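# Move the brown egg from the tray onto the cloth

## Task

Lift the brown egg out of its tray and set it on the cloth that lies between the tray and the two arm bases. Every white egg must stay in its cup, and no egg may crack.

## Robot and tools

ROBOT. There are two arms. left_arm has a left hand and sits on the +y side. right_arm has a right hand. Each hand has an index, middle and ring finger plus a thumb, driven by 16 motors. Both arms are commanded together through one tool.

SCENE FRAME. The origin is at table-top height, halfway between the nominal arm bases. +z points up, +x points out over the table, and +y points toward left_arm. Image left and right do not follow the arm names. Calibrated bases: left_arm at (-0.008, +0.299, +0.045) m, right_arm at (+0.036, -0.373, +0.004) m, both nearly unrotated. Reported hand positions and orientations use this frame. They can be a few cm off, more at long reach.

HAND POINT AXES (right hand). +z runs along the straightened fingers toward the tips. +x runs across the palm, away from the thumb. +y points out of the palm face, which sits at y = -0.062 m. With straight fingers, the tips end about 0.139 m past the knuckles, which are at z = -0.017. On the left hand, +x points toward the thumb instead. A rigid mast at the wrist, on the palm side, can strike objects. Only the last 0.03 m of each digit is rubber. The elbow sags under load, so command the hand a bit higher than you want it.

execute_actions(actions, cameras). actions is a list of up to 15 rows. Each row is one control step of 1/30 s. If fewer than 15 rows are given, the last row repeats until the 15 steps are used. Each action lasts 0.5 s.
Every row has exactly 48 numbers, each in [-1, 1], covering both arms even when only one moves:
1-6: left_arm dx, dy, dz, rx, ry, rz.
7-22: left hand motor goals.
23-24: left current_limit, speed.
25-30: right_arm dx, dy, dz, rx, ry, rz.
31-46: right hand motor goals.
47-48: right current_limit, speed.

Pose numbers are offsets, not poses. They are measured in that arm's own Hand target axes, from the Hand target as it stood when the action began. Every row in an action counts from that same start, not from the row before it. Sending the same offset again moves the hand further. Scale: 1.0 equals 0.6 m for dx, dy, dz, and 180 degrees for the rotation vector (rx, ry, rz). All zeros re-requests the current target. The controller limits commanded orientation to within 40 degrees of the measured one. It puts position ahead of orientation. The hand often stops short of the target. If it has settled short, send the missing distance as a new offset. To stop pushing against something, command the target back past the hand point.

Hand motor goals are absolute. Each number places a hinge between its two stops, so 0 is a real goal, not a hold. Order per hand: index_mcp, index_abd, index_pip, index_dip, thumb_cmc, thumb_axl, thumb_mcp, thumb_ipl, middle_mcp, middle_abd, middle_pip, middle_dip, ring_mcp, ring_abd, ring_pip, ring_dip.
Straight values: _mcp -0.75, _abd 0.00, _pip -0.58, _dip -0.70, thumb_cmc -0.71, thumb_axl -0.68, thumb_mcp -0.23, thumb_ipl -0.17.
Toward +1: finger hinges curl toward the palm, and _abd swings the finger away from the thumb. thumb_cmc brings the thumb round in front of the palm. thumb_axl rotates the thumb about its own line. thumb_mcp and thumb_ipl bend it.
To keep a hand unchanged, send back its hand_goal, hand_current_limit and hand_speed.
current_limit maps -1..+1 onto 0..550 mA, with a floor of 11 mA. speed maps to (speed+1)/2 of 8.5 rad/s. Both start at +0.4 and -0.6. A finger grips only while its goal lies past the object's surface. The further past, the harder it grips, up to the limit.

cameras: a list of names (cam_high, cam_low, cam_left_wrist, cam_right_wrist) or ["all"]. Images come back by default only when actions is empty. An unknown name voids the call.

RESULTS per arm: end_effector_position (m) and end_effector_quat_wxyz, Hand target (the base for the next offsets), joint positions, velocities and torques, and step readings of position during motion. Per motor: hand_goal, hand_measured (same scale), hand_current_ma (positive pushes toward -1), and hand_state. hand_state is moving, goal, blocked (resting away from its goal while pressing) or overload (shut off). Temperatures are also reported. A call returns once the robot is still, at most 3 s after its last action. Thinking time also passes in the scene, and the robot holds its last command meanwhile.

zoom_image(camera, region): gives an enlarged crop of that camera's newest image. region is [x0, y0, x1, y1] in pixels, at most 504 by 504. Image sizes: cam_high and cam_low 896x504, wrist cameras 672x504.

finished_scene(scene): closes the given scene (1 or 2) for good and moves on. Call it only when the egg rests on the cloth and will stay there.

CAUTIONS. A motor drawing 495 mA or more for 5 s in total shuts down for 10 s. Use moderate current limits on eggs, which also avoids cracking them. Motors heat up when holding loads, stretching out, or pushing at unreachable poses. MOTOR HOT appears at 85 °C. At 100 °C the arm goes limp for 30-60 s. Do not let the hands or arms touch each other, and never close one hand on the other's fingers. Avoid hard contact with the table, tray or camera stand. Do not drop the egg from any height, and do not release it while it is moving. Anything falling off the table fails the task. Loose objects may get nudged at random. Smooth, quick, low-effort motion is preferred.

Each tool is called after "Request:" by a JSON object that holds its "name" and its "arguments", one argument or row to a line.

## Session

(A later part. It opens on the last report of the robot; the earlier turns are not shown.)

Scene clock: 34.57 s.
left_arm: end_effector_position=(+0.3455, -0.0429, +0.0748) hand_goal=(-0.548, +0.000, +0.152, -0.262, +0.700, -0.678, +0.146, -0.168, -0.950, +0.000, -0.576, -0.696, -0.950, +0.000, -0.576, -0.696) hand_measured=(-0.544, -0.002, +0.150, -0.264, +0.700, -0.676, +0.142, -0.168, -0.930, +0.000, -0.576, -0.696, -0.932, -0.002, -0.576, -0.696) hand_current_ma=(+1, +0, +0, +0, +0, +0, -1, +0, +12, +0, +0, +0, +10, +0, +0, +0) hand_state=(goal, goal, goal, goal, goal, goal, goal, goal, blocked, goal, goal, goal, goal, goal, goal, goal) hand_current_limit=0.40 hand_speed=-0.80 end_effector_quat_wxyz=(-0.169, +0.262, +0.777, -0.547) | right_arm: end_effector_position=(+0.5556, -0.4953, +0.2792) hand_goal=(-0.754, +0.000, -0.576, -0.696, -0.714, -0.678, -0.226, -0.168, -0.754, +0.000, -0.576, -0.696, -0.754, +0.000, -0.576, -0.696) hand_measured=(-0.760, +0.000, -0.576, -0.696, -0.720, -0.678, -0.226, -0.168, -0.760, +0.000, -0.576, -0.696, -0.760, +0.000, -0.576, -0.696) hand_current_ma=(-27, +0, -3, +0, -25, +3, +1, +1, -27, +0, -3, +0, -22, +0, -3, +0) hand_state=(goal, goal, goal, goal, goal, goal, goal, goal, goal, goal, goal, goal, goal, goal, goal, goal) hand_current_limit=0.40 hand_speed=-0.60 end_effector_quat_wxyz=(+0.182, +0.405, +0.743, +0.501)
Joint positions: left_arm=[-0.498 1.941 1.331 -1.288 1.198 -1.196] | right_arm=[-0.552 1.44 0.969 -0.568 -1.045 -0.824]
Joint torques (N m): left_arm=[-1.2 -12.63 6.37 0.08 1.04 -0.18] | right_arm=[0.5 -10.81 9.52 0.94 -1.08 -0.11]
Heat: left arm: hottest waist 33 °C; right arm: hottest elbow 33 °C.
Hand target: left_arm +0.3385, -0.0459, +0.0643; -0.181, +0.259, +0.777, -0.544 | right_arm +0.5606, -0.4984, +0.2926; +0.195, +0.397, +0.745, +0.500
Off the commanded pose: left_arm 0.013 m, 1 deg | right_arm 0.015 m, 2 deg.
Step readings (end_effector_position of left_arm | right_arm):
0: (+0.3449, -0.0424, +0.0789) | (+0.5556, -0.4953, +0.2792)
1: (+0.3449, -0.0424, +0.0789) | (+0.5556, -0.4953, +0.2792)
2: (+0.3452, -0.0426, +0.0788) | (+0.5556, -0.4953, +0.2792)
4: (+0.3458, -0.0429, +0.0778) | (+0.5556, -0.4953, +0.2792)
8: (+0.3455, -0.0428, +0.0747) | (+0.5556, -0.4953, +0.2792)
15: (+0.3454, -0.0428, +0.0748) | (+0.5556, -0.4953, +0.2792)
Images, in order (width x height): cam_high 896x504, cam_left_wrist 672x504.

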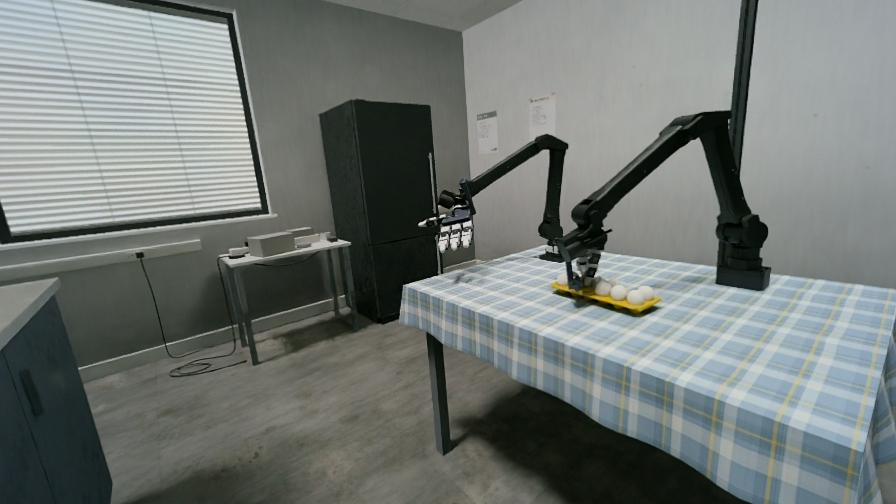

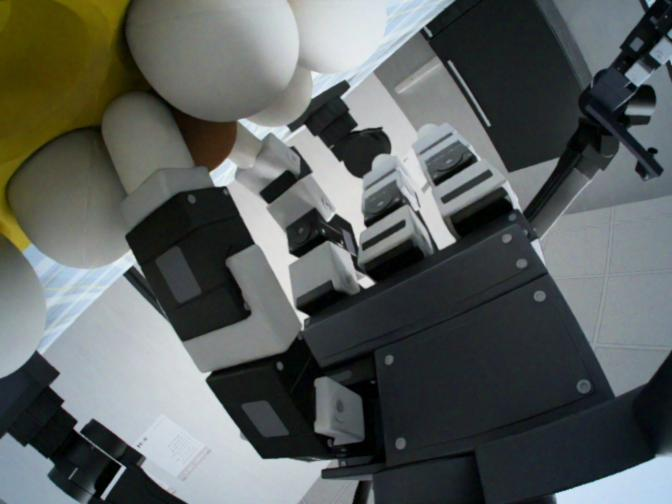

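Request:
{"name": "execute_actions", "arguments": {
  "actions": [
    [[0,0.011,0.004,0,0,0,-0.548,0,0.153,-0.261,0.7,-0.678,0.146,-0.168,-0.95,0,-0.576,-0.696,-0.95,0,-0.576,-0.696,0.4,-0.8,0,0,0,0,0,0,-0.754,0,-0.576,-0.696,-0.714,-0.678,-0.226,-0.168,-0.754,0,-0.576,-0.696,-0.754,0,-0.576,-0.696,0.4,-0.6]]
  ],
  "cameras": ["cam_high","cam_left_wrist"]
}}

Request:
{"name": "zoom_image", "arguments": {
  "camera": "cam_left_wrist",
  "region": [0, 0, 340, 255]
}}

Request:
{"name": "zoom_image", "arguments": {
  "camera": "cam_high",
  "region": [540, 220, 650, 320]
}}

Scene clock: 35.57 s.
left_arm: end_effector_position=(+0.3474, -0.0440, +0.0742) hand_goal=(-0.548, +0.000, +0.152, -0.262, +0.700, -0.678, +0.146, -0.168, -0.950, +0.000, -0.576, -0.696, -0.950, +0.000, -0.576, -0.696) hand_measured=(-0.544, -0.002, +0.150, -0.264, +0.698, -0.678, +0.142, -0.168, -0.930, +0.000, -0.576, -0.696, -0.932, -0.002, -0.576, -0.696) hand_current_ma=(+1, +0, +0, +0, +0, +0, -1, +0, +12, +0, +0, +0, +10, +0, +0, +0) hand_state=(goal, goal, goal, goal, goal, goal, goal, goal, blocked, goal, goal, goal, goal, goal, goal, goal) hand_current_limit=0.40 hand_speed=-0.80 end_effector_quat_wxyz=(-0.166, +0.264, +0.777, -0.547) | right_arm: end_effector_position=(+0.5556, -0.4953, +0.2792) hand_goal=(-0.754, +0.000, -0.576, -0.696, -0.714, -0.678, -0.226, -0.168, -0.754, +0.000, -0.576, -0.696, -0.754, +0.000, -0.576, -0.696) hand_measured=(-0.760, +0.000, -0.576, -0.696, -0.720, -0.678, -0.226, -0.168, -0.760, +0.000, -0.576, -0.696, -0.760, +0.000, -0.576, -0.696) hand_current_ma=(-27, +0, -3, +0, -25, +3, +1, +1, -27, +0, -3, +0, -22, +0, -3, +0) hand_state=(goal, goal, goal, goal, goal, goal, goal, goal, goal, goal, goal, goal, goal, goal, goal, goal) hand_current_limit=0.40 hand_speed=-0.60 end_effector_quat_wxyz=(+0.182, +0.405, +0.743, +0.501)
Joint positions: left_arm=[-0.498 1.941 1.331 -1.276 1.198 -1.202] | right_arm=[-0.552 1.44 0.969 -0.568 -1.045 -0.824]
Joint torques (N m): left_arm=[-2.2 -12.51 5.9 0.25 0.93 -0.05] | right_arm=[0.44 -10.75 9.5 0.94 -1.09 -0.1]
Heat: left arm: hottest waist 33 °C; right arm: hottest elbow 33 °C.
Hand target: left_arm +0.3385, -0.0459, +0.0573; -0.181, +0.259, +0.777, -0.544 | right_arm +0.5606, -0.4984, +0.2926; +0.195, +0.397, +0.745, +0.500
Off the commanded pose: left_arm 0.019 m, 2 deg | right_arm 0.015 m, 2 deg.
Step readings (end_effector_position of left_arm | right_arm):
0: (+0.3455, -0.0429, +0.0748) | (+0.5556, -0.4953, +0.2792)
1: (+0.3455, -0.0429, +0.0748) | (+0.5556, -0.4953, +0.2792)
2: (+0.3457, -0.0430, +0.0748) | (+0.5556, -0.4953, +0.2792)
4: (+0.3462, -0.0433, +0.0746) | (+0.5556, -0.4953, +0.2792)
8: (+0.3471, -0.0438, +0.0743) | (+0.5556, -0.4953, +0.2792)
15: (+0.3475, -0.0440, +0.0742) | (+0.5556, -0.4953, +0.2792)
Images, in order (width x height): cam_high 896x504, cam_left_wrist 672x504.

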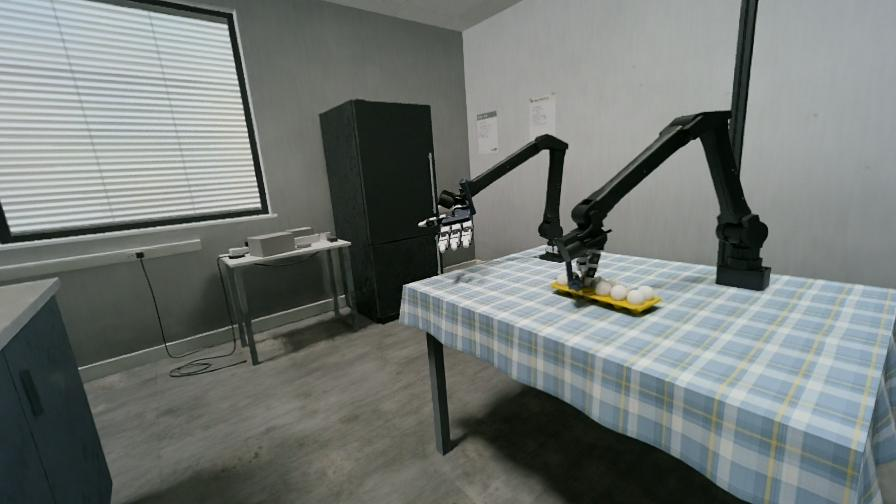

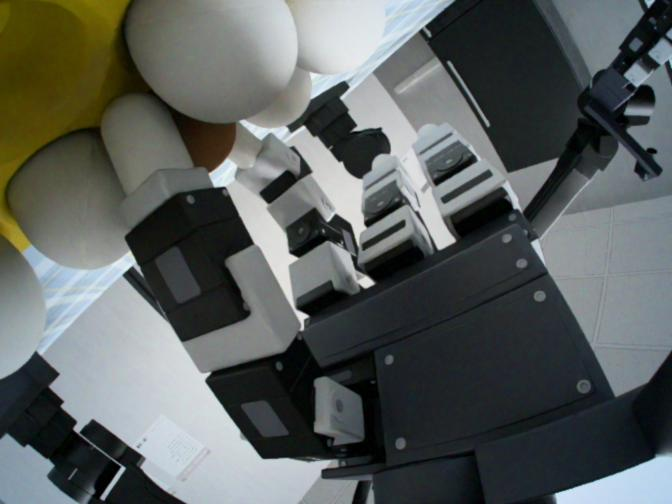

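Scaled by 1.482 from the camera's 672x504 image, which has a finer 960x720 frame.

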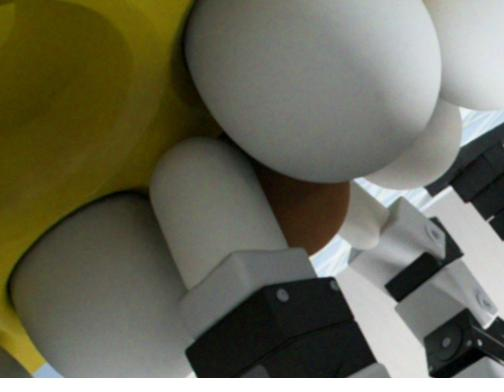

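Scaled by 4.582 from the camera's 896x504 image, which has a finer 1280x720 frame.

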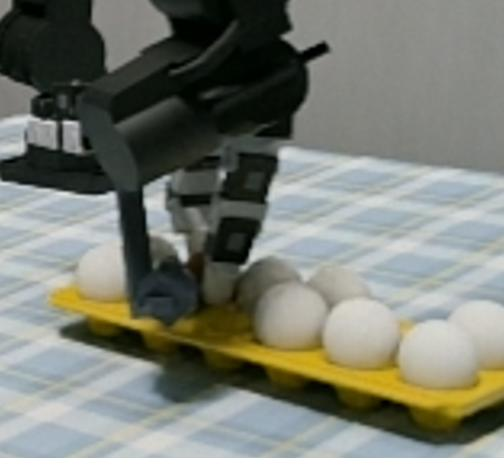

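Request:
{"name": "execute_actions", "arguments": {
  "actions": [
    [[0,-0.0434,-0.0158,0,0,0,-0.548,0,0.153,-0.261,0.7,-0.678,0.146,-0.168,-0.95,0,-0.576,-0.696,-0.95,0,-0.576,-0.696,0.4,-0.8,0,0,0,0,0,0,-0.754,0,-0.576,-0.696,-0.714,-0.678,-0.226,-0.168,-0.754,0,-0.576,-0.696,-0.754,0,-0.576,-0.696,0.4,-0.6]],
    [[0,0.0298,0.0108,0,0,0,-0.548,0,0.153,-0.261,0.7,-0.678,0.146,-0.168,-0.95,0,-0.576,-0.696,-0.95,0,-0.576,-0.696,0.4,-0.8,0,0,0,0,0,0,-0.754,0,-0.576,-0.696,-0.714,-0.678,-0.226,-0.168,-0.754,0,-0.576,-0.696,-0.754,0,-0.576,-0.696,0.4,-0.6]]
  ],
  "cameras": ["cam_high","cam_left_wrist"]
}}

Request:
{"name": "zoom_image", "arguments": {
  "camera": "cam_left_wrist",
  "region": [0, 0, 340, 255]
}}

Request:
{"name": "zoom_image", "arguments": {
  "camera": "cam_high",
  "region": [540, 220, 650, 320]
}}

Scene clock: 37.33 s.
left_arm: end_effector_position=(+0.3442, -0.0422, +0.0753) hand_goal=(-0.548, +0.000, +0.152, -0.262, +0.700, -0.678, +0.146, -0.168, -0.950, +0.000, -0.576, -0.696, -0.950, +0.000, -0.576, -0.696) hand_measured=(-0.544, -0.002, +0.150, -0.264, +0.696, -0.678, +0.144, -0.168, -0.930, +0.000, -0.576, -0.696, -0.932, -0.002, -0.576, -0.696) hand_current_ma=(+1, +0, +0, +0, -1, +0, +0, +0, +12, +0, +0, +0, +10, +0, +0, +0) hand_state=(goal, goal, goal, goal, goal, goal, goal, goal, blocked, goal, goal, goal, goal, goal, goal, goal) hand_current_limit=0.40 hand_speed=-0.80 end_effector_quat_wxyz=(-0.173, +0.258, +0.778, -0.546) | right_arm: end_effector_position=(+0.5556, -0.4953, +0.2792) hand_goal=(-0.754, +0.000, -0.576, -0.696, -0.714, -0.678, -0.226, -0.168, -0.754, +0.000, -0.576, -0.696, -0.754, +0.000, -0.576, -0.696) hand_measured=(-0.760, +0.000, -0.576, -0.696, -0.720, -0.678, -0.226, -0.168, -0.760, +0.000, -0.576, -0.696, -0.760, +0.000, -0.576, -0.696) hand_current_ma=(-27, +0, -3, +0, -25, +3, +1, +1, -27, +0, -3, +0, -22, +0, -3, +0) hand_state=(goal, goal, goal, goal, goal, goal, goal, goal, goal, goal, goal, goal, goal, goal, goal, goal) hand_current_limit=0.40 hand_speed=-0.60 end_effector_quat_wxyz=(+0.182, +0.405, +0.743, +0.501)
Joint positions: left_arm=[-0.498 1.941 1.331 -1.293 1.199 -1.202] | right_arm=[-0.552 1.44 0.969 -0.568 -1.045 -0.824]
Joint torques (N m): left_arm=[-2.26 -13.86 6.74 0.12 0.95 -0.07] | right_arm=[0.5 -10.7 9.52 0.94 -1.08 -0.1]
Heat: left arm: hottest waist 33 °C; right arm: hottest elbow 33 °C.
Hand target: left_arm +0.3385, -0.0459, +0.0659; -0.181, +0.259, +0.777, -0.544 | right_arm +0.5606, -0.4984, +0.2926; +0.195, +0.397, +0.745, +0.500
Off the commanded pose: left_arm 0.012 m, 1 deg | right_arm 0.015 m, 2 deg.
Step readings (end_effector_position of left_arm | right_arm):
0: (+0.3475, -0.0440, +0.0742) | (+0.5556, -0.4953, +0.2792)
1: (+0.3475, -0.0441, +0.0742) | (+0.5556, -0.4953, +0.2792)
2: (+0.3473, -0.0439, +0.0743) | (+0.5556, -0.4953, +0.2792)
4: (+0.3455, -0.0429, +0.0749) | (+0.5556, -0.4953, +0.2792)
8: (+0.3428, -0.0415, +0.0758) | (+0.5556, -0.4953, +0.2792)
15: (+0.3413, -0.0407, +0.0763) | (+0.5556, -0.4953, +0.2792)
16: (+0.3413, -0.0407, +0.0763) | (+0.5556, -0.4953, +0.2792)
17: (+0.3413, -0.0407, +0.0763) | (+0.5556, -0.4953, +0.2792)
19: (+0.3418, -0.0409, +0.0761) | (+0.5556, -0.4953, +0.2792)
23: (+0.3437, -0.0419, +0.0755) | (+0.5556, -0.4953, +0.2792)
30: (+0.3441, -0.0422, +0.0753) | (+0.5556, -0.4953, +0.2792)
Images, in order (width x height): cam_high 896x504, cam_left_wrist 672x504.

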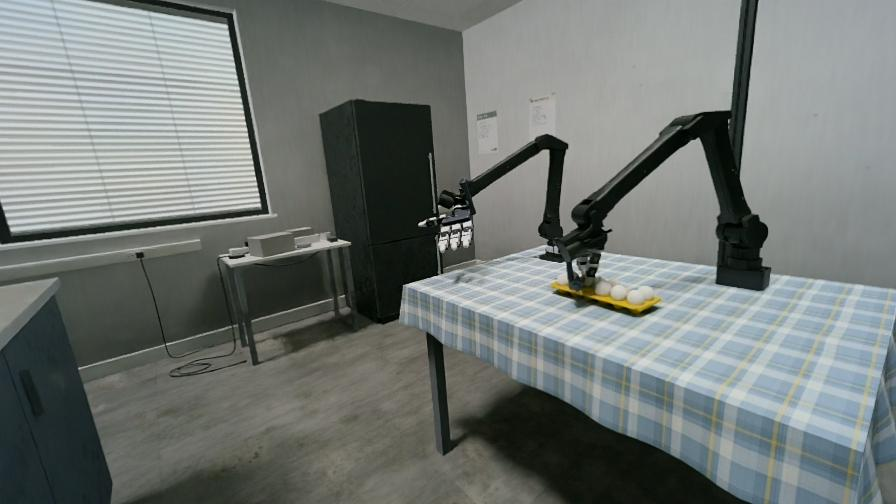

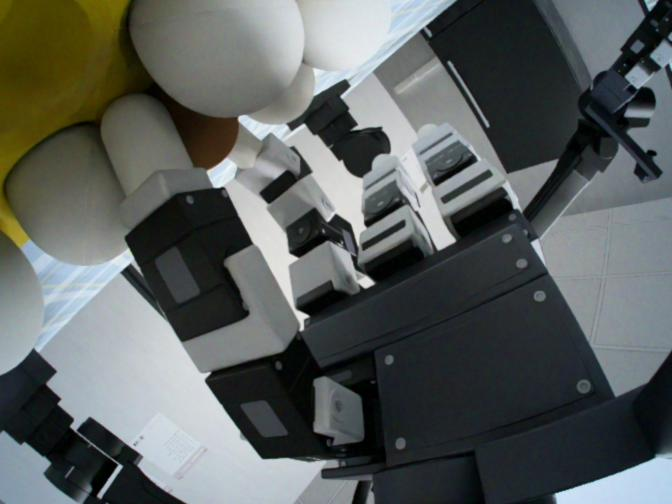

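Scaled by 1.482 from the camera's 672x504 image, which has a finer 960x720 frame.

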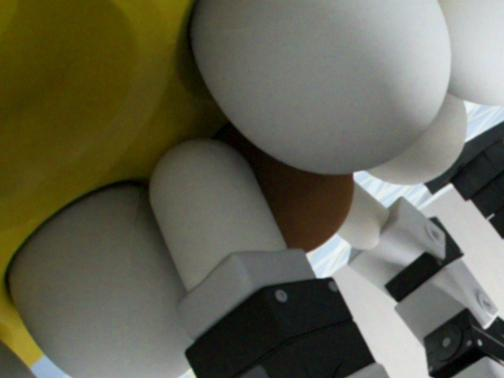

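Scaled by 4.582 from the camera's 896x504 image, which has a finer 1280x720 frame.

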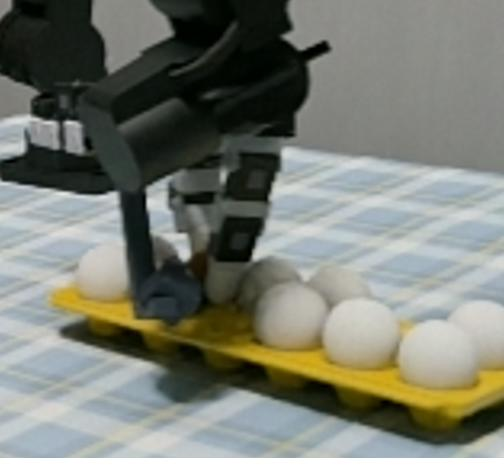

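Request:
{"name": "execute_actions", "arguments": {
  "actions": [
    [[0,-0.0627,-0.0228,0,0,0,-0.548,0,0.153,-0.261,0.7,-0.678,0.146,-0.168,-0.95,0,-0.576,-0.696,-0.95,0,-0.576,-0.696,0.4,-0.8,0,0,0,0,0,0,-0.754,0,-0.576,-0.696,-0.714,-0.678,-0.226,-0.168,-0.754,0,-0.576,-0.696,-0.754,0,-0.576,-0.696,0.4,-0.6]]
  ],
  "cameras": ["cam_high","cam_left_wrist"]
}}

Request:
{"name": "zoom_image", "arguments": {
  "camera": "cam_left_wrist",
  "region": [0, 0, 340, 255]
}}

Scene clock: 38.77 s.
left_arm: end_effector_position=(+0.3351, -0.0373, +0.0952) hand_goal=(-0.548, +0.000, +0.152, -0.262, +0.700, -0.678, +0.146, -0.168, -0.950, +0.000, -0.576, -0.696, -0.950, +0.000, -0.576, -0.696) hand_measured=(-0.544, -0.002, +0.150, -0.264, +0.702, -0.676, +0.144, -0.168, -0.930, +0.000, -0.576, -0.696, -0.932, -0.002, -0.576, -0.696) hand_current_ma=(+1, +0, +0, +0, +0, +0, +0, +0, +12, +0, +0, +0, +10, +0, +0, +0) hand_state=(goal, goal, goal, goal, goal, goal, goal, goal, blocked, goal, goal, goal, goal, goal, goal, goal) hand_current_limit=0.40 hand_speed=-0.80 end_effector_quat_wxyz=(-0.185, +0.250, +0.779, -0.544) | right_arm: end_effector_position=(+0.5556, -0.4953, +0.2792) hand_goal=(-0.754, +0.000, -0.576, -0.696, -0.714, -0.678, -0.226, -0.168, -0.754, +0.000, -0.576, -0.696, -0.754, +0.000, -0.576, -0.696) hand_measured=(-0.760, +0.000, -0.576, -0.696, -0.720, -0.678, -0.226, -0.168, -0.760, +0.000, -0.576, -0.696, -0.760, +0.000, -0.576, -0.696) hand_current_ma=(-27, +0, -3, +0, -25, +3, +1, +1, -27, +0, -3, +0, -22, +0, -3, +0) hand_state=(goal, goal, goal, goal, goal, goal, goal, goal, goal, goal, goal, goal, goal, goal, goal, goal) hand_current_limit=0.40 hand_speed=-0.60 end_effector_quat_wxyz=(+0.182, +0.405, +0.743, +0.501)
Joint positions: left_arm=[-0.498 1.906 1.331 -1.358 1.199 -1.202] | right_arm=[-0.552 1.44 0.969 -0.568 -1.045 -0.824]
Joint torques (N m): left_arm=[-1.96 -15.03 9.69 -0.57 1.02 -0.09] | right_arm=[0.56 -10.81 9.52 0.94 -1.08 -0.11]
Heat: left arm: hottest waist 33 °C; right arm: hottest elbow 33 °C.
Hand target: left_arm +0.3385, -0.0459, +0.1059; -0.181, +0.259, +0.777, -0.544 | right_arm +0.5606, -0.4984, +0.2926; +0.195, +0.397, +0.745, +0.500
Off the commanded pose: left_arm 0.014 m, 1 deg | right_arm 0.015 m, 2 deg.
Step readings (end_effector_position of left_arm | right_arm):
0: (+0.3442, -0.0422, +0.0753) | (+0.5556, -0.4953, +0.2792)
1: (+0.3442, -0.0422, +0.0753) | (+0.5556, -0.4953, +0.2792)
2: (+0.3438, -0.0420, +0.0755) | (+0.5556, -0.4953, +0.2792)
4: (+0.3415, -0.0408, +0.0770) | (+0.5556, -0.4953, +0.2792)
8: (+0.3374, -0.0385, +0.0848) | (+0.5556, -0.4953, +0.2792)
15: (+0.3355, -0.0375, +0.0951) | (+0.5556, -0.4953, +0.2792)
Images, in order (width x height): cam_high 896x504, cam_left_wrist 672x504.

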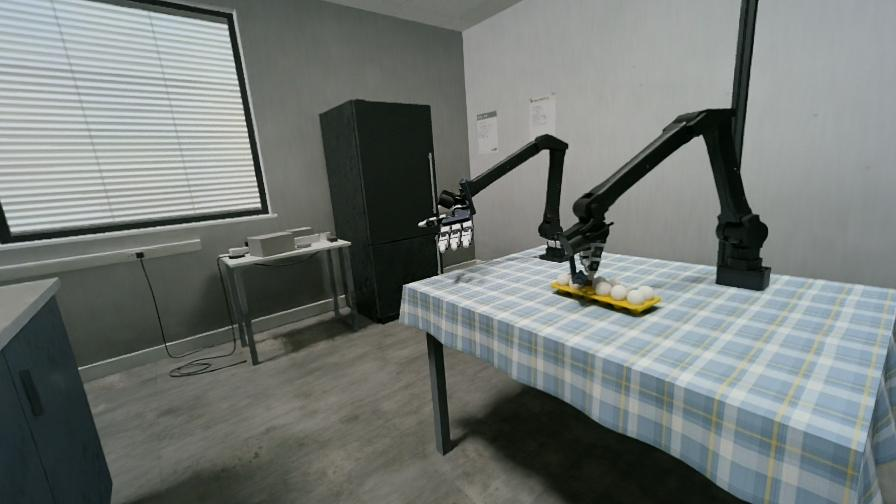

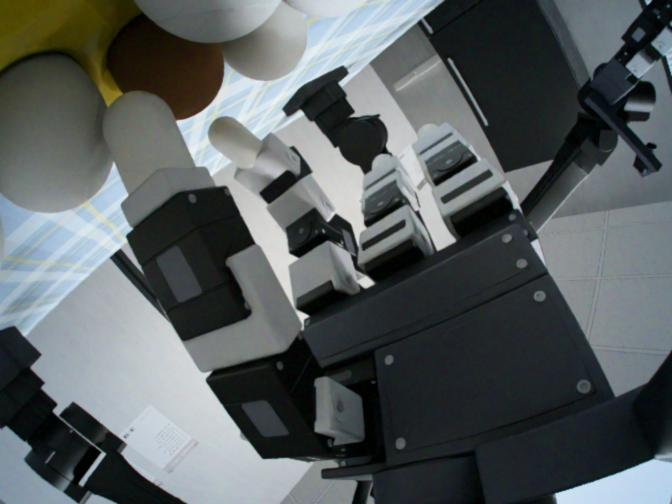

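Scaled by 1.482 from the camera's 672x504 image, which has a finer 960x720 frame.

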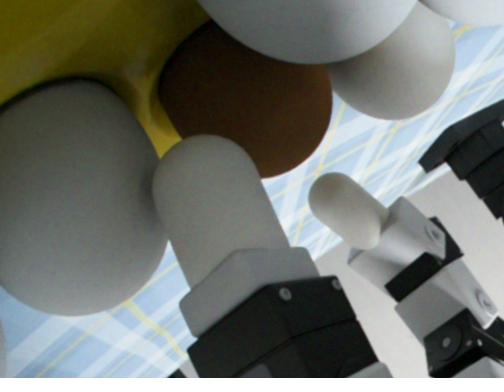

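Request:
{"name": "execute_actions", "arguments": {
  "actions": [
    [[-0.01,0.0306,0.0079,0,0,0,-0.548,0,0.153,-0.261,0.7,-0.678,0.146,-0.168,-0.95,0,-0.576,-0.696,-0.95,0,-0.576,-0.696,0.4,-0.8,0,0,0,0,0,0,-0.754,0,-0.576,-0.696,-0.714,-0.678,-0.226,-0.168,-0.754,0,-0.576,-0.696,-0.754,0,-0.576,-0.696,0.4,-0.6]],
    [[0,0.0376,0.0137,0,0,0,-0.548,0,0.153,-0.261,0.7,-0.678,0.146,-0.168,-0.95,0,-0.576,-0.696,-0.95,0,-0.576,-0.696,0.4,-0.8,0,0,0,0,0,0,-0.754,0,-0.576,-0.696,-0.714,-0.678,-0.226,-0.168,-0.754,0,-0.576,-0.696,-0.754,0,-0.576,-0.696,0.4,-0.6]]
  ],
  "cameras": ["cam_high","cam_left_wrist"]
}}

Request:
{"name": "zoom_image", "arguments": {
  "camera": "cam_left_wrist",
  "region": [0, 0, 340, 255]
}}

Request:
{"name": "zoom_image", "arguments": {
  "camera": "cam_high",
  "region": [540, 220, 650, 320]
}}

Scene clock: 40.93 s.
left_arm: end_effector_position=(+0.3410, -0.0409, +0.0730) hand_goal=(-0.548, +0.000, +0.152, -0.262, +0.700, -0.678, +0.146, -0.168, -0.950, +0.000, -0.576, -0.696, -0.950, +0.000, -0.576, -0.696) hand_measured=(-0.542, -0.002, +0.150, -0.264, +0.708, -0.674, +0.146, -0.168, -0.930, +0.000, -0.576, -0.696, -0.932, -0.002, -0.576, -0.696) hand_current_ma=(+1, +0, +0, +0, +2, +1, +0, +0, +12, +0, +0, +0, +10, +0, +0, +0) hand_state=(goal, goal, goal, goal, goal, goal, goal, goal, blocked, goal, goal, goal, goal, goal, goal, goal) hand_current_limit=0.40 hand_speed=-0.80 end_effector_quat_wxyz=(-0.182, +0.251, +0.779, -0.545) | right_arm: end_effector_position=(+0.5556, -0.4953, +0.2792) hand_goal=(-0.754, +0.000, -0.576, -0.696, -0.714, -0.678, -0.226, -0.168, -0.754, +0.000, -0.576, -0.696, -0.754, +0.000, -0.576, -0.696) hand_measured=(-0.760, +0.000, -0.576, -0.696, -0.720, -0.678, -0.226, -0.168, -0.760, +0.000, -0.576, -0.696, -0.760, +0.000, -0.576, -0.696) hand_current_ma=(-27, +0, -3, +0, -25, +3, +1, +1, -27, +0, -3, +0, -22, +0, -3, +0) hand_state=(goal, goal, goal, goal, goal, goal, goal, goal, goal, goal, goal, goal, goal, goal, goal, goal) hand_current_limit=0.40 hand_speed=-0.60 end_effector_quat_wxyz=(+0.182, +0.405, +0.743, +0.501)
Joint positions: left_arm=[-0.498 1.949 1.331 -1.306 1.201 -1.205] | right_arm=[-0.552 1.44 0.969 -0.568 -1.045 -0.824]
Joint torques (N m): left_arm=[-1.73 -12.75 8.2 0.62 0.85 -0.04] | right_arm=[0.5 -10.75 9.5 0.95 -1.09 -0.1]
Heat: left arm: hottest waist 33 °C; right arm: hottest elbow 33 °C.
Hand target: left_arm +0.3445, -0.0481, +0.0631; -0.181, +0.259, +0.777, -0.544 | right_arm +0.5606, -0.4984, +0.2926; +0.195, +0.397, +0.745, +0.500
Off the commanded pose: left_arm 0.013 m, 1 deg | right_arm 0.015 m, 2 deg.
Step readings (end_effector_position of left_arm | right_arm):
0: (+0.3350, -0.0372, +0.0952) | (+0.5556, -0.4953, +0.2792)
1: (+0.3350, -0.0372, +0.0952) | (+0.5556, -0.4953, +0.2792)
2: (+0.3350, -0.0372, +0.0952) | (+0.5556, -0.4953, +0.2792)
4: (+0.3351, -0.0372, +0.0949) | (+0.5556, -0.4953, +0.2792)
8: (+0.3356, -0.0375, +0.0908) | (+0.5556, -0.4953, +0.2792)
15: (+0.3358, -0.0377, +0.0869) | (+0.5556, -0.4953, +0.2792)
16: (+0.3359, -0.0378, +0.0869) | (+0.5556, -0.4953, +0.2792)
17: (+0.3367, -0.0382, +0.0861) | (+0.5556, -0.4953, +0.2792)
19: (+0.3389, -0.0394, +0.0829) | (+0.5556, -0.4953, +0.2792)
23: (+0.3407, -0.0407, +0.0729) | (+0.5556, -0.4953, +0.2792)
30: (+0.3410, -0.0409, +0.0730) | (+0.5556, -0.4953, +0.2792)
Images, in order (width x height): cam_high 896x504, cam_left_wrist 672x504.

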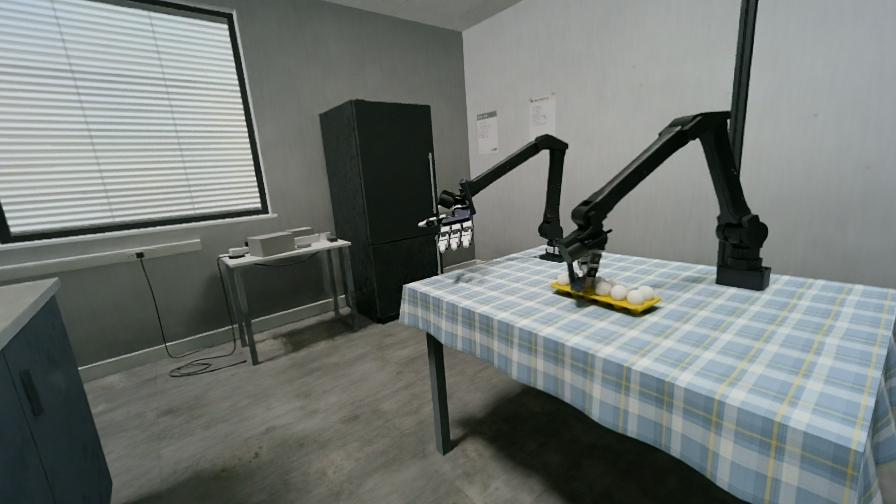

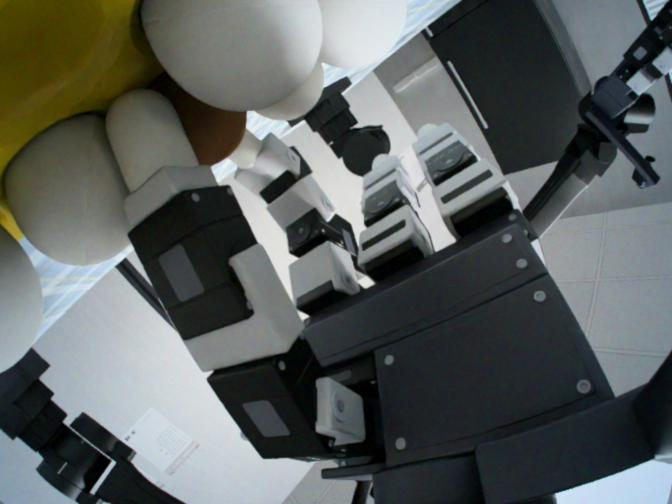

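Scaled by 1.482 from the camera's 672x504 image, which has a finer 960x720 frame.

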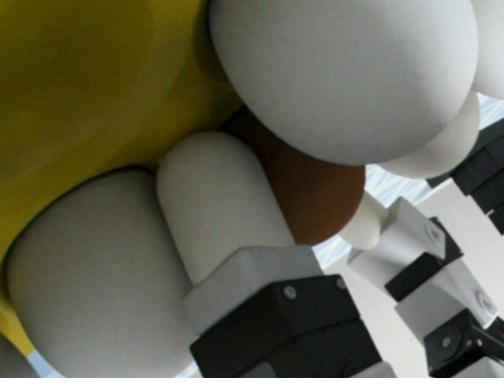

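Scaled by 4.582 from the camera's 896x504 image, which has a finer 1280x720 frame.

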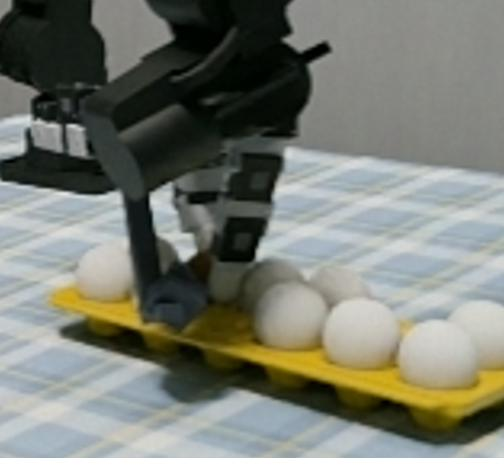

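Request:
{"name": "execute_actions", "arguments": {
  "actions": [
    [[0,-0.0423,-0.0154,0,0,0,-0.548,0,0.153,-0.261,0.73,-0.678,0.146,-0.168,-0.95,0,-0.576,-0.696,-0.95,0,-0.576,-0.696,0.4,-0.8,0,0,0,0,0,0,-0.754,0,-0.576,-0.696,-0.714,-0.678,-0.226,-0.168,-0.754,0,-0.576,-0.696,-0.754,0,-0.576,-0.696,0.4,-0.6]],
    [[0,0.0533,0.0194,0,0,0,-0.548,0,0.153,-0.261,0.73,-0.678,0.146,-0.168,-0.95,0,-0.576,-0.696,-0.95,0,-0.576,-0.696,0.4,-0.8,0,0,0,0,0,0,-0.754,0,-0.576,-0.696,-0.714,-0.678,-0.226,-0.168,-0.754,0,-0.576,-0.696,-0.754,0,-0.576,-0.696,0.4,-0.6]]
  ],
  "cameras": ["cam_high","cam_left_wrist"]
}}

Request:
{"name": "zoom_image", "arguments": {
  "camera": "cam_left_wrist",
  "region": [0, 0, 340, 255]
}}

Request:
{"name": "zoom_image", "arguments": {
  "camera": "cam_high",
  "region": [540, 220, 650, 320]
}}

Scene clock: 42.70 s.
left_arm: end_effector_position=(+0.3420, -0.0413, +0.0731) hand_goal=(-0.548, +0.000, +0.152, -0.262, +0.730, -0.678, +0.146, -0.168, -0.950, +0.000, -0.576, -0.696, -0.950, +0.000, -0.576, -0.696) hand_measured=(-0.542, -0.002, +0.150, -0.264, +0.718, -0.682, +0.148, -0.168, -0.930, +0.000, -0.576, -0.696, -0.932, -0.002, -0.576, -0.696) hand_current_ma=(+1, +0, +0, +0, -5, -1, +0, +0, +12, +0, +0, +0, +10, +0, +0, +0) hand_state=(goal, goal, goal, goal, goal, goal, goal, goal, blocked, goal, goal, goal, goal, goal, goal, goal) hand_current_limit=0.40 hand_speed=-0.80 end_effector_quat_wxyz=(-0.181, +0.250, +0.780, -0.545) | right_arm: end_effector_position=(+0.5556, -0.4953, +0.2792) hand_goal=(-0.754, +0.000, -0.576, -0.696, -0.714, -0.678, -0.226, -0.168, -0.754, +0.000, -0.576, -0.696, -0.754, +0.000, -0.576, -0.696) hand_measured=(-0.760, +0.000, -0.576, -0.696, -0.720, -0.678, -0.226, -0.168, -0.760, +0.000, -0.576, -0.696, -0.760, +0.000, -0.576, -0.696) hand_current_ma=(-27, +0, -3, +0, -25, +3, +1, +1, -27, +0, -3, +0, -22, +0, -3, +0) hand_state=(goal, goal, goal, goal, goal, goal, goal, goal, goal, goal, goal, goal, goal, goal, goal, goal) hand_current_limit=0.40 hand_speed=-0.60 end_effector_quat_wxyz=(+0.182, +0.405, +0.743, +0.501)
Joint positions: left_arm=[-0.498 1.948 1.331 -1.296 1.201 -1.216] | right_arm=[-0.552 1.44 0.969 -0.568 -1.045 -0.824]
Joint torques (N m): left_arm=[-2.37 -11.34 7.76 0.58 0.89 0.16] | right_arm=[0.38 -10.75 9.48 0.95 -1.08 -0.11]
Heat: left arm: hottest waist 33 °C; right arm: hottest elbow 33 °C.
Hand target: left_arm +0.3445, -0.0480, +0.0560; -0.181, +0.259, +0.777, -0.544 | right_arm +0.5606, -0.4984, +0.2926; +0.195, +0.397, +0.745, +0.500
Off the commanded pose: left_arm 0.019 m, 1 deg | right_arm 0.015 m, 2 deg.
Step readings (end_effector_position of left_arm | right_arm):
0: (+0.3410, -0.0409, +0.0730) | (+0.5556, -0.4953, +0.2792)
1: (+0.3410, -0.0409, +0.0730) | (+0.5556, -0.4953, +0.2792)
2: (+0.3409, -0.0409, +0.0734) | (+0.5556, -0.4953, +0.2792)
4: (+0.3395, -0.0401, +0.0749) | (+0.5556, -0.4953, +0.2792)
8: (+0.3377, -0.0390, +0.0755) | (+0.5556, -0.4953, +0.2792)
15: (+0.3367, -0.0384, +0.0759) | (+0.5556, -0.4953, +0.2792)
16: (+0.3366, -0.0384, +0.0759) | (+0.5556, -0.4953, +0.2792)
17: (+0.3367, -0.0384, +0.0758) | (+0.5556, -0.4953, +0.2792)
19: (+0.3388, -0.0396, +0.0747) | (+0.5556, -0.4953, +0.2792)
23: (+0.3413, -0.0410, +0.0734) | (+0.5556, -0.4953, +0.2792)
30: (+0.3420, -0.0414, +0.0731) | (+0.5556, -0.4953, +0.2792)
Images, in order (width x height): cam_high 896x504, cam_left_wrist 672x504.

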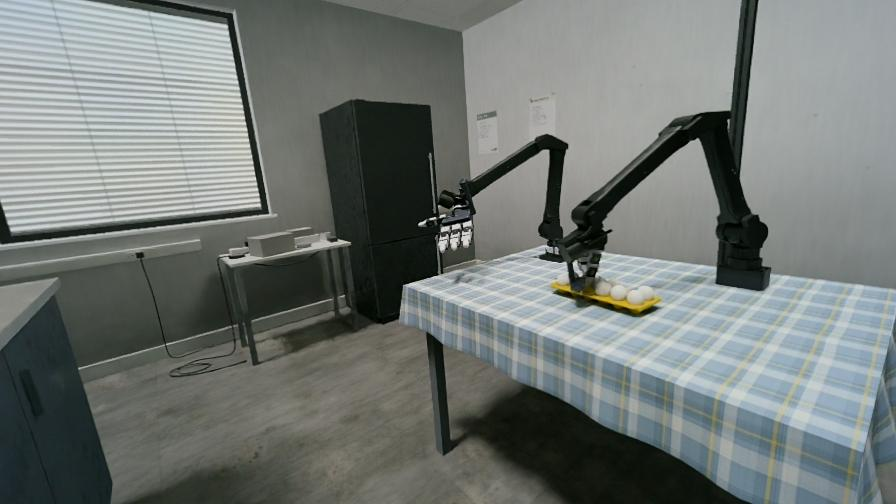

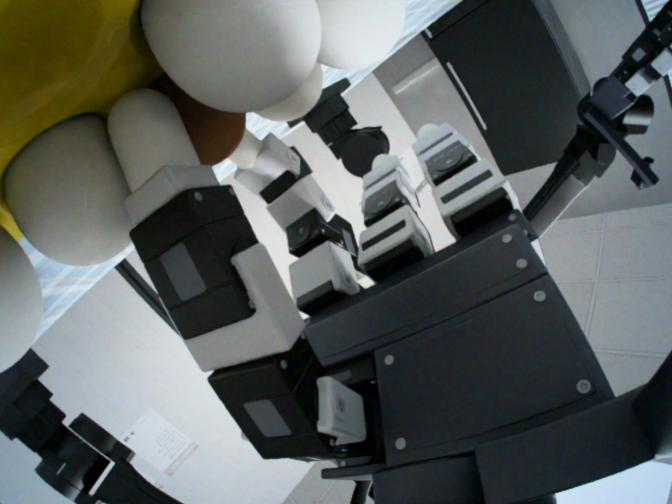

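Scaled by 1.482 from the camera's 672x504 image, which has a finer 960x720 frame.

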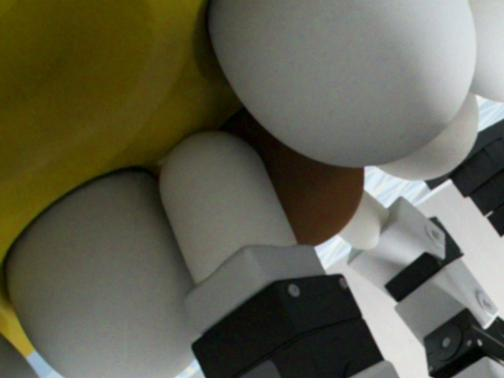

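Scaled by 4.582 from the camera's 896x504 image, which has a finer 1280x720 frame.

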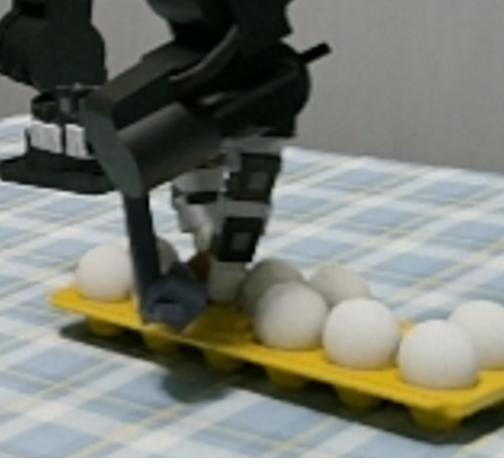

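Request:
{"name": "execute_actions", "arguments": {
  "actions": [
    [[0,0.0055,0.002,0,0,0,-0.548,0.2,0.153,-0.261,0.712,-0.678,0.146,-0.168,-0.95,0,-0.576,-0.696,-0.95,0,-0.576,-0.696,0.4,-0.8,0,0,0,0,0,0,-0.754,0,-0.576,-0.696,-0.714,-0.678,-0.226,-0.168,-0.754,0,-0.576,-0.696,-0.754,0,-0.576,-0.696,0.4,-0.6]]
  ],
  "cameras": ["cam_left_wrist"]
}}

Request:
{"name": "zoom_image", "arguments": {
  "camera": "cam_left_wrist",
  "region": [0, 0, 340, 255]
}}

Scene clock: 45.47 s.
left_arm: end_effector_position=(+0.3430, -0.0422, +0.0730) hand_goal=(-0.548, +0.200, +0.152, -0.262, +0.712, -0.678, +0.146, -0.168, -0.950, +0.000, -0.576, -0.696, -0.950, +0.000, -0.576, -0.696) hand_measured=(-0.542, +0.196, +0.150, -0.264, +0.706, -0.682, +0.148, -0.168, -0.930, +0.000, -0.576, -0.696, -0.932, -0.002, -0.576, -0.696) hand_current_ma=(+1, +0, +0, +0, -2, -1, +1, +0, +12, +0, +0, +0, +10, +0, +0, +0) hand_state=(goal, goal, goal, goal, goal, goal, goal, goal, blocked, goal, goal, goal, goal, goal, goal, goal) hand_current_limit=0.40 hand_speed=-0.80 end_effector_quat_wxyz=(-0.178, +0.251, +0.779, -0.546) | right_arm: end_effector_position=(+0.5556, -0.4953, +0.2792) hand_goal=(-0.754, +0.000, -0.576, -0.696, -0.714, -0.678, -0.226, -0.168, -0.754, +0.000, -0.576, -0.696, -0.754, +0.000, -0.576, -0.696) hand_measured=(-0.760, +0.000, -0.576, -0.696, -0.720, -0.678, -0.226, -0.168, -0.760, +0.000, -0.576, -0.696, -0.760, +0.000, -0.576, -0.696) hand_current_ma=(-27, +0, -3, +0, -25, +3, +1, +1, -27, +0, -3, +0, -22, +0, -3, +0) hand_state=(goal, goal, goal, goal, goal, goal, goal, goal, goal, goal, goal, goal, goal, goal, goal, goal) hand_current_limit=0.40 hand_speed=-0.60 end_effector_quat_wxyz=(+0.182, +0.405, +0.743, +0.501)
Joint positions: left_arm=[-0.498 1.948 1.331 -1.29 1.203 -1.217] | right_arm=[-0.552 1.44 0.969 -0.568 -1.045 -0.824]
Joint torques (N m): left_arm=[-1.96 -11.28 7.73 0.57 0.77 0.1] | right_arm=[0.5 -10.81 9.51 0.94 -1.08 -0.11]
Motor temperatures (°C): left_arm=[33 26 31 24 28 25] | right_arm=[30 28 34 26 29 25]
Heat: left arm: hottest waist 33 °C; right arm: hottest elbow 34 °C.
Hand target: left_arm +0.3445, -0.0481, +0.0526; -0.181, +0.259, +0.777, -0.544 | right_arm +0.5606, -0.4984, +0.2926; +0.195, +0.397, +0.745, +0.500
Off the commanded pose: left_arm 0.021 m, 1 deg | right_arm 0.015 m, 2 deg.
Step readings (end_effector_position of left_arm | right_arm):
0: (+0.3420, -0.0414, +0.0731) | (+0.5556, -0.4953, +0.2792)
1: (+0.3420, -0.0414, +0.0731) | (+0.5556, -0.4953, +0.2792)
2: (+0.3421, -0.0415, +0.0731) | (+0.5556, -0.4953, +0.2792)
4: (+0.3427, -0.0420, +0.0730) | (+0.5556, -0.4953, +0.2792)
8: (+0.3430, -0.0422, +0.0730) | (+0.5556, -0.4953, +0.2792)
15: (+0.3430, -0.0422, +0.0730) | (+0.5556, -0.4953, +0.2792)
Images, in order (width x height): cam_left_wrist 672x504.

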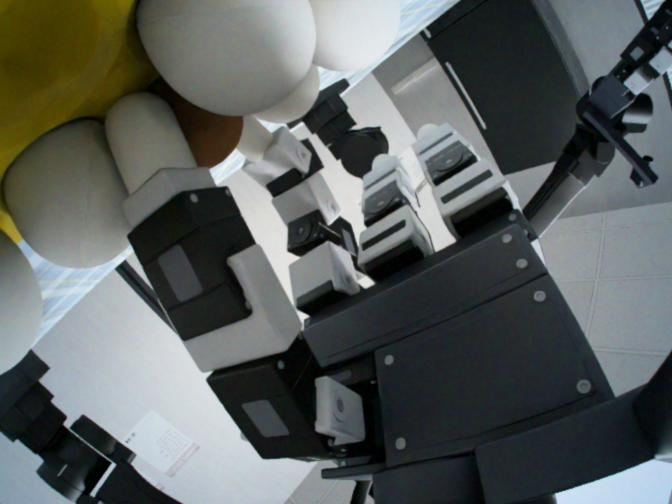

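Scaled by 1.482 from the camera's 672x504 image, which has a finer 960x720 frame.

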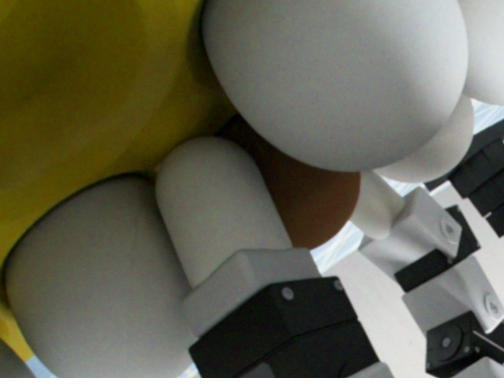

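Request:
{"name": "execute_actions", "arguments": {
  "actions": [
    [[0,0.0282,0.0103,0,0,0,-0.548,0.2,0.153,-0.261,0.712,-0.678,0.146,-0.168,-0.95,0,-0.576,-0.696,-0.95,0,-0.576,-0.696,0.4,-0.8,0,0,0,0,0,0,-0.754,0,-0.576,-0.696,-0.714,-0.678,-0.226,-0.168,-0.754,0,-0.576,-0.696,-0.754,0,-0.576,-0.696,0.4,-0.6],[0,0.0282,0.0103,0,0,0,-0.548,0.2,0.153,-0.261,0.712,-0.678,0.146,-0.168,-0.95,0,-0.576,-0.696,-0.95,0,-0.576,-0.696,0.4,-0.8,0,0,0,0,0,0,-0.754,0,-0.576,-0.696,-0.714,-0.678,-0.226,-0.168,-0.754,0,-0.576,-0.696,-0.754,0,-0.576,-0.696,0.4,-0.6],[0,0.0282,0.0103,0,0,0,-0.548,0.2,0.153,-0.261,0.712,-0.678,0.146,-0.168,-0.95,0,-0.576,-0.696,-0.95,0,-0.576,-0.696,0.4,-0.8,0,0,0,0,0,0,-0.754,0,-0.576,-0.696,-0.714,-0.678,-0.226,-0.168,-0.754,0,-0.576,-0.696,-0.754,0,-0.576,-0.696,0.4,-0.6],[0,0.0282,0.0103,0,0,0,-0.548,0.2,0.153,-0.261,0.712,-0.678,0.146,-0.168,-0.95,0,-0.576,-0.696,-0.95,0,-0.576,-0.696,0.4,-0.8,0,0,0,0,0,0,-0.754,0,-0.576,-0.696,-0.714,-0.678,-0.226,-0.168,-0.754,0,-0.576,-0.696,-0.754,0,-0.576,-0.696,0.4,-0.6],[0,-0.0031,-0.0011,0,0,0,-0.548,0.2,0.153,-0.261,0.712,-0.678,0.146,-0.168,-0.95,0,-0.576,-0.696,-0.95,0,-0.576,-0.696,0.4,-0.8,0,0,0,0,0,0,-0.754,0,-0.576,-0.696,-0.714,-0.678,-0.226,-0.168,-0.754,0,-0.576,-0.696,-0.754,0,-0.576,-0.696,0.4,-0.6]]
  ],
  "cameras": ["cam_left_wrist"]
}}

Request:
{"name": "zoom_image", "arguments": {
  "camera": "cam_left_wrist",
  "region": [0, 0, 340, 255]
}}

Scene clock: 47.10 s.
left_arm: end_effector_position=(+0.3446, -0.0433, +0.0725) hand_goal=(-0.548, +0.200, +0.152, -0.262, +0.712, -0.678, +0.146, -0.168, -0.950, +0.000, -0.576, -0.696, -0.950, +0.000, -0.576, -0.696) hand_measured=(-0.542, +0.196, +0.150, -0.264, +0.694, -0.686, +0.150, -0.166, -0.930, +0.000, -0.576, -0.696, -0.932, -0.002, -0.576, -0.696) hand_current_ma=(+1, +0, +0, +0, -10, -3, +1, +0, +12, +0, +0, +0, +10, +0, +0, +0) hand_state=(goal, goal, goal, goal, goal, goal, goal, goal, blocked, goal, goal, goal, goal, goal, goal, goal) hand_current_limit=0.40 hand_speed=-0.80 end_effector_quat_wxyz=(-0.176, +0.251, +0.779, -0.547) | right_arm: end_effector_position=(+0.5556, -0.4953, +0.2792) hand_goal=(-0.754, +0.000, -0.576, -0.696, -0.714, -0.678, -0.226, -0.168, -0.754, +0.000, -0.576, -0.696, -0.754, +0.000, -0.576, -0.696) hand_measured=(-0.760, +0.000, -0.576, -0.696, -0.720, -0.678, -0.226, -0.168, -0.760, +0.000, -0.576, -0.696, -0.760, +0.000, -0.576, -0.696) hand_current_ma=(-27, +0, -3, +0, -25, +3, +1, +1, -27, +0, -3, +0, -22, +0, -3, +0) hand_state=(goal, goal, goal, goal, goal, goal, goal, goal, goal, goal, goal, goal, goal, goal, goal, goal) hand_current_limit=0.40 hand_speed=-0.60 end_effector_quat_wxyz=(+0.182, +0.405, +0.743, +0.501)
Joint positions: left_arm=[-0.498 1.948 1.331 -1.277 1.204 -1.227] | right_arm=[-0.552 1.44 0.969 -0.568 -1.045 -0.824]
Joint torques (N m): left_arm=[-1.67 -11.4 7.88 0.03 0.73 0.23] | right_arm=[0.44 -10.81 9.52 0.94 -1.08 -0.1]
Heat: left arm: hottest waist 33 °C; right arm: hottest elbow 34 °C.
Hand target: left_arm +0.3445, -0.0481, +0.0545; -0.181, +0.259, +0.777, -0.544 | right_arm +0.5606, -0.4984, +0.2926; +0.195, +0.397, +0.745, +0.500
Off the commanded pose: left_arm 0.019 m, 1 deg | right_arm 0.015 m, 2 deg.
Step readings (end_effector_position of left_arm | right_arm):
0: (+0.3430, -0.0422, +0.0730) | (+0.5556, -0.4953, +0.2792)
1: (+0.3431, -0.0422, +0.0730) | (+0.5556, -0.4953, +0.2792)
2: (+0.3434, -0.0424, +0.0728) | (+0.5556, -0.4953, +0.2792)
4: (+0.3445, -0.0431, +0.0725) | (+0.5556, -0.4953, +0.2792)
8: (+0.3447, -0.0434, +0.0725) | (+0.5556, -0.4953, +0.2792)
15: (+0.3446, -0.0433, +0.0725) | (+0.5556, -0.4953, +0.2792)
Images, in order (width x height): cam_left_wrist 672x504.

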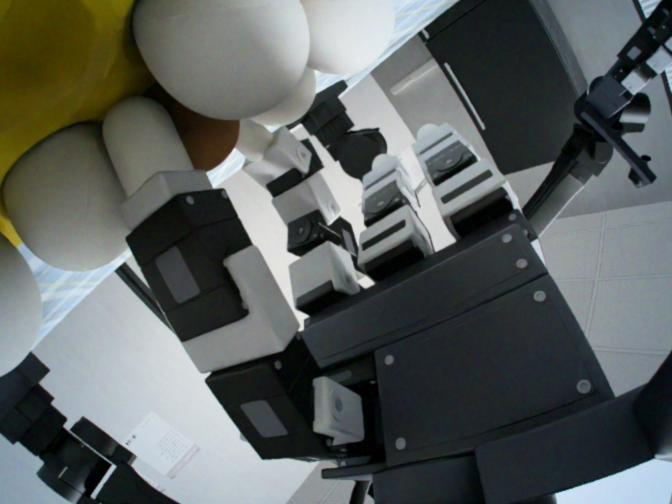

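Scaled by 1.482 from the camera's 672x504 image, which has a finer 960x720 frame.

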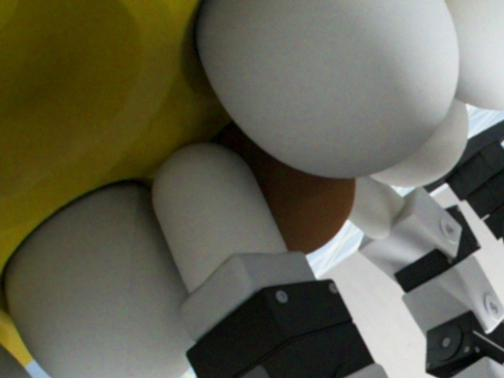

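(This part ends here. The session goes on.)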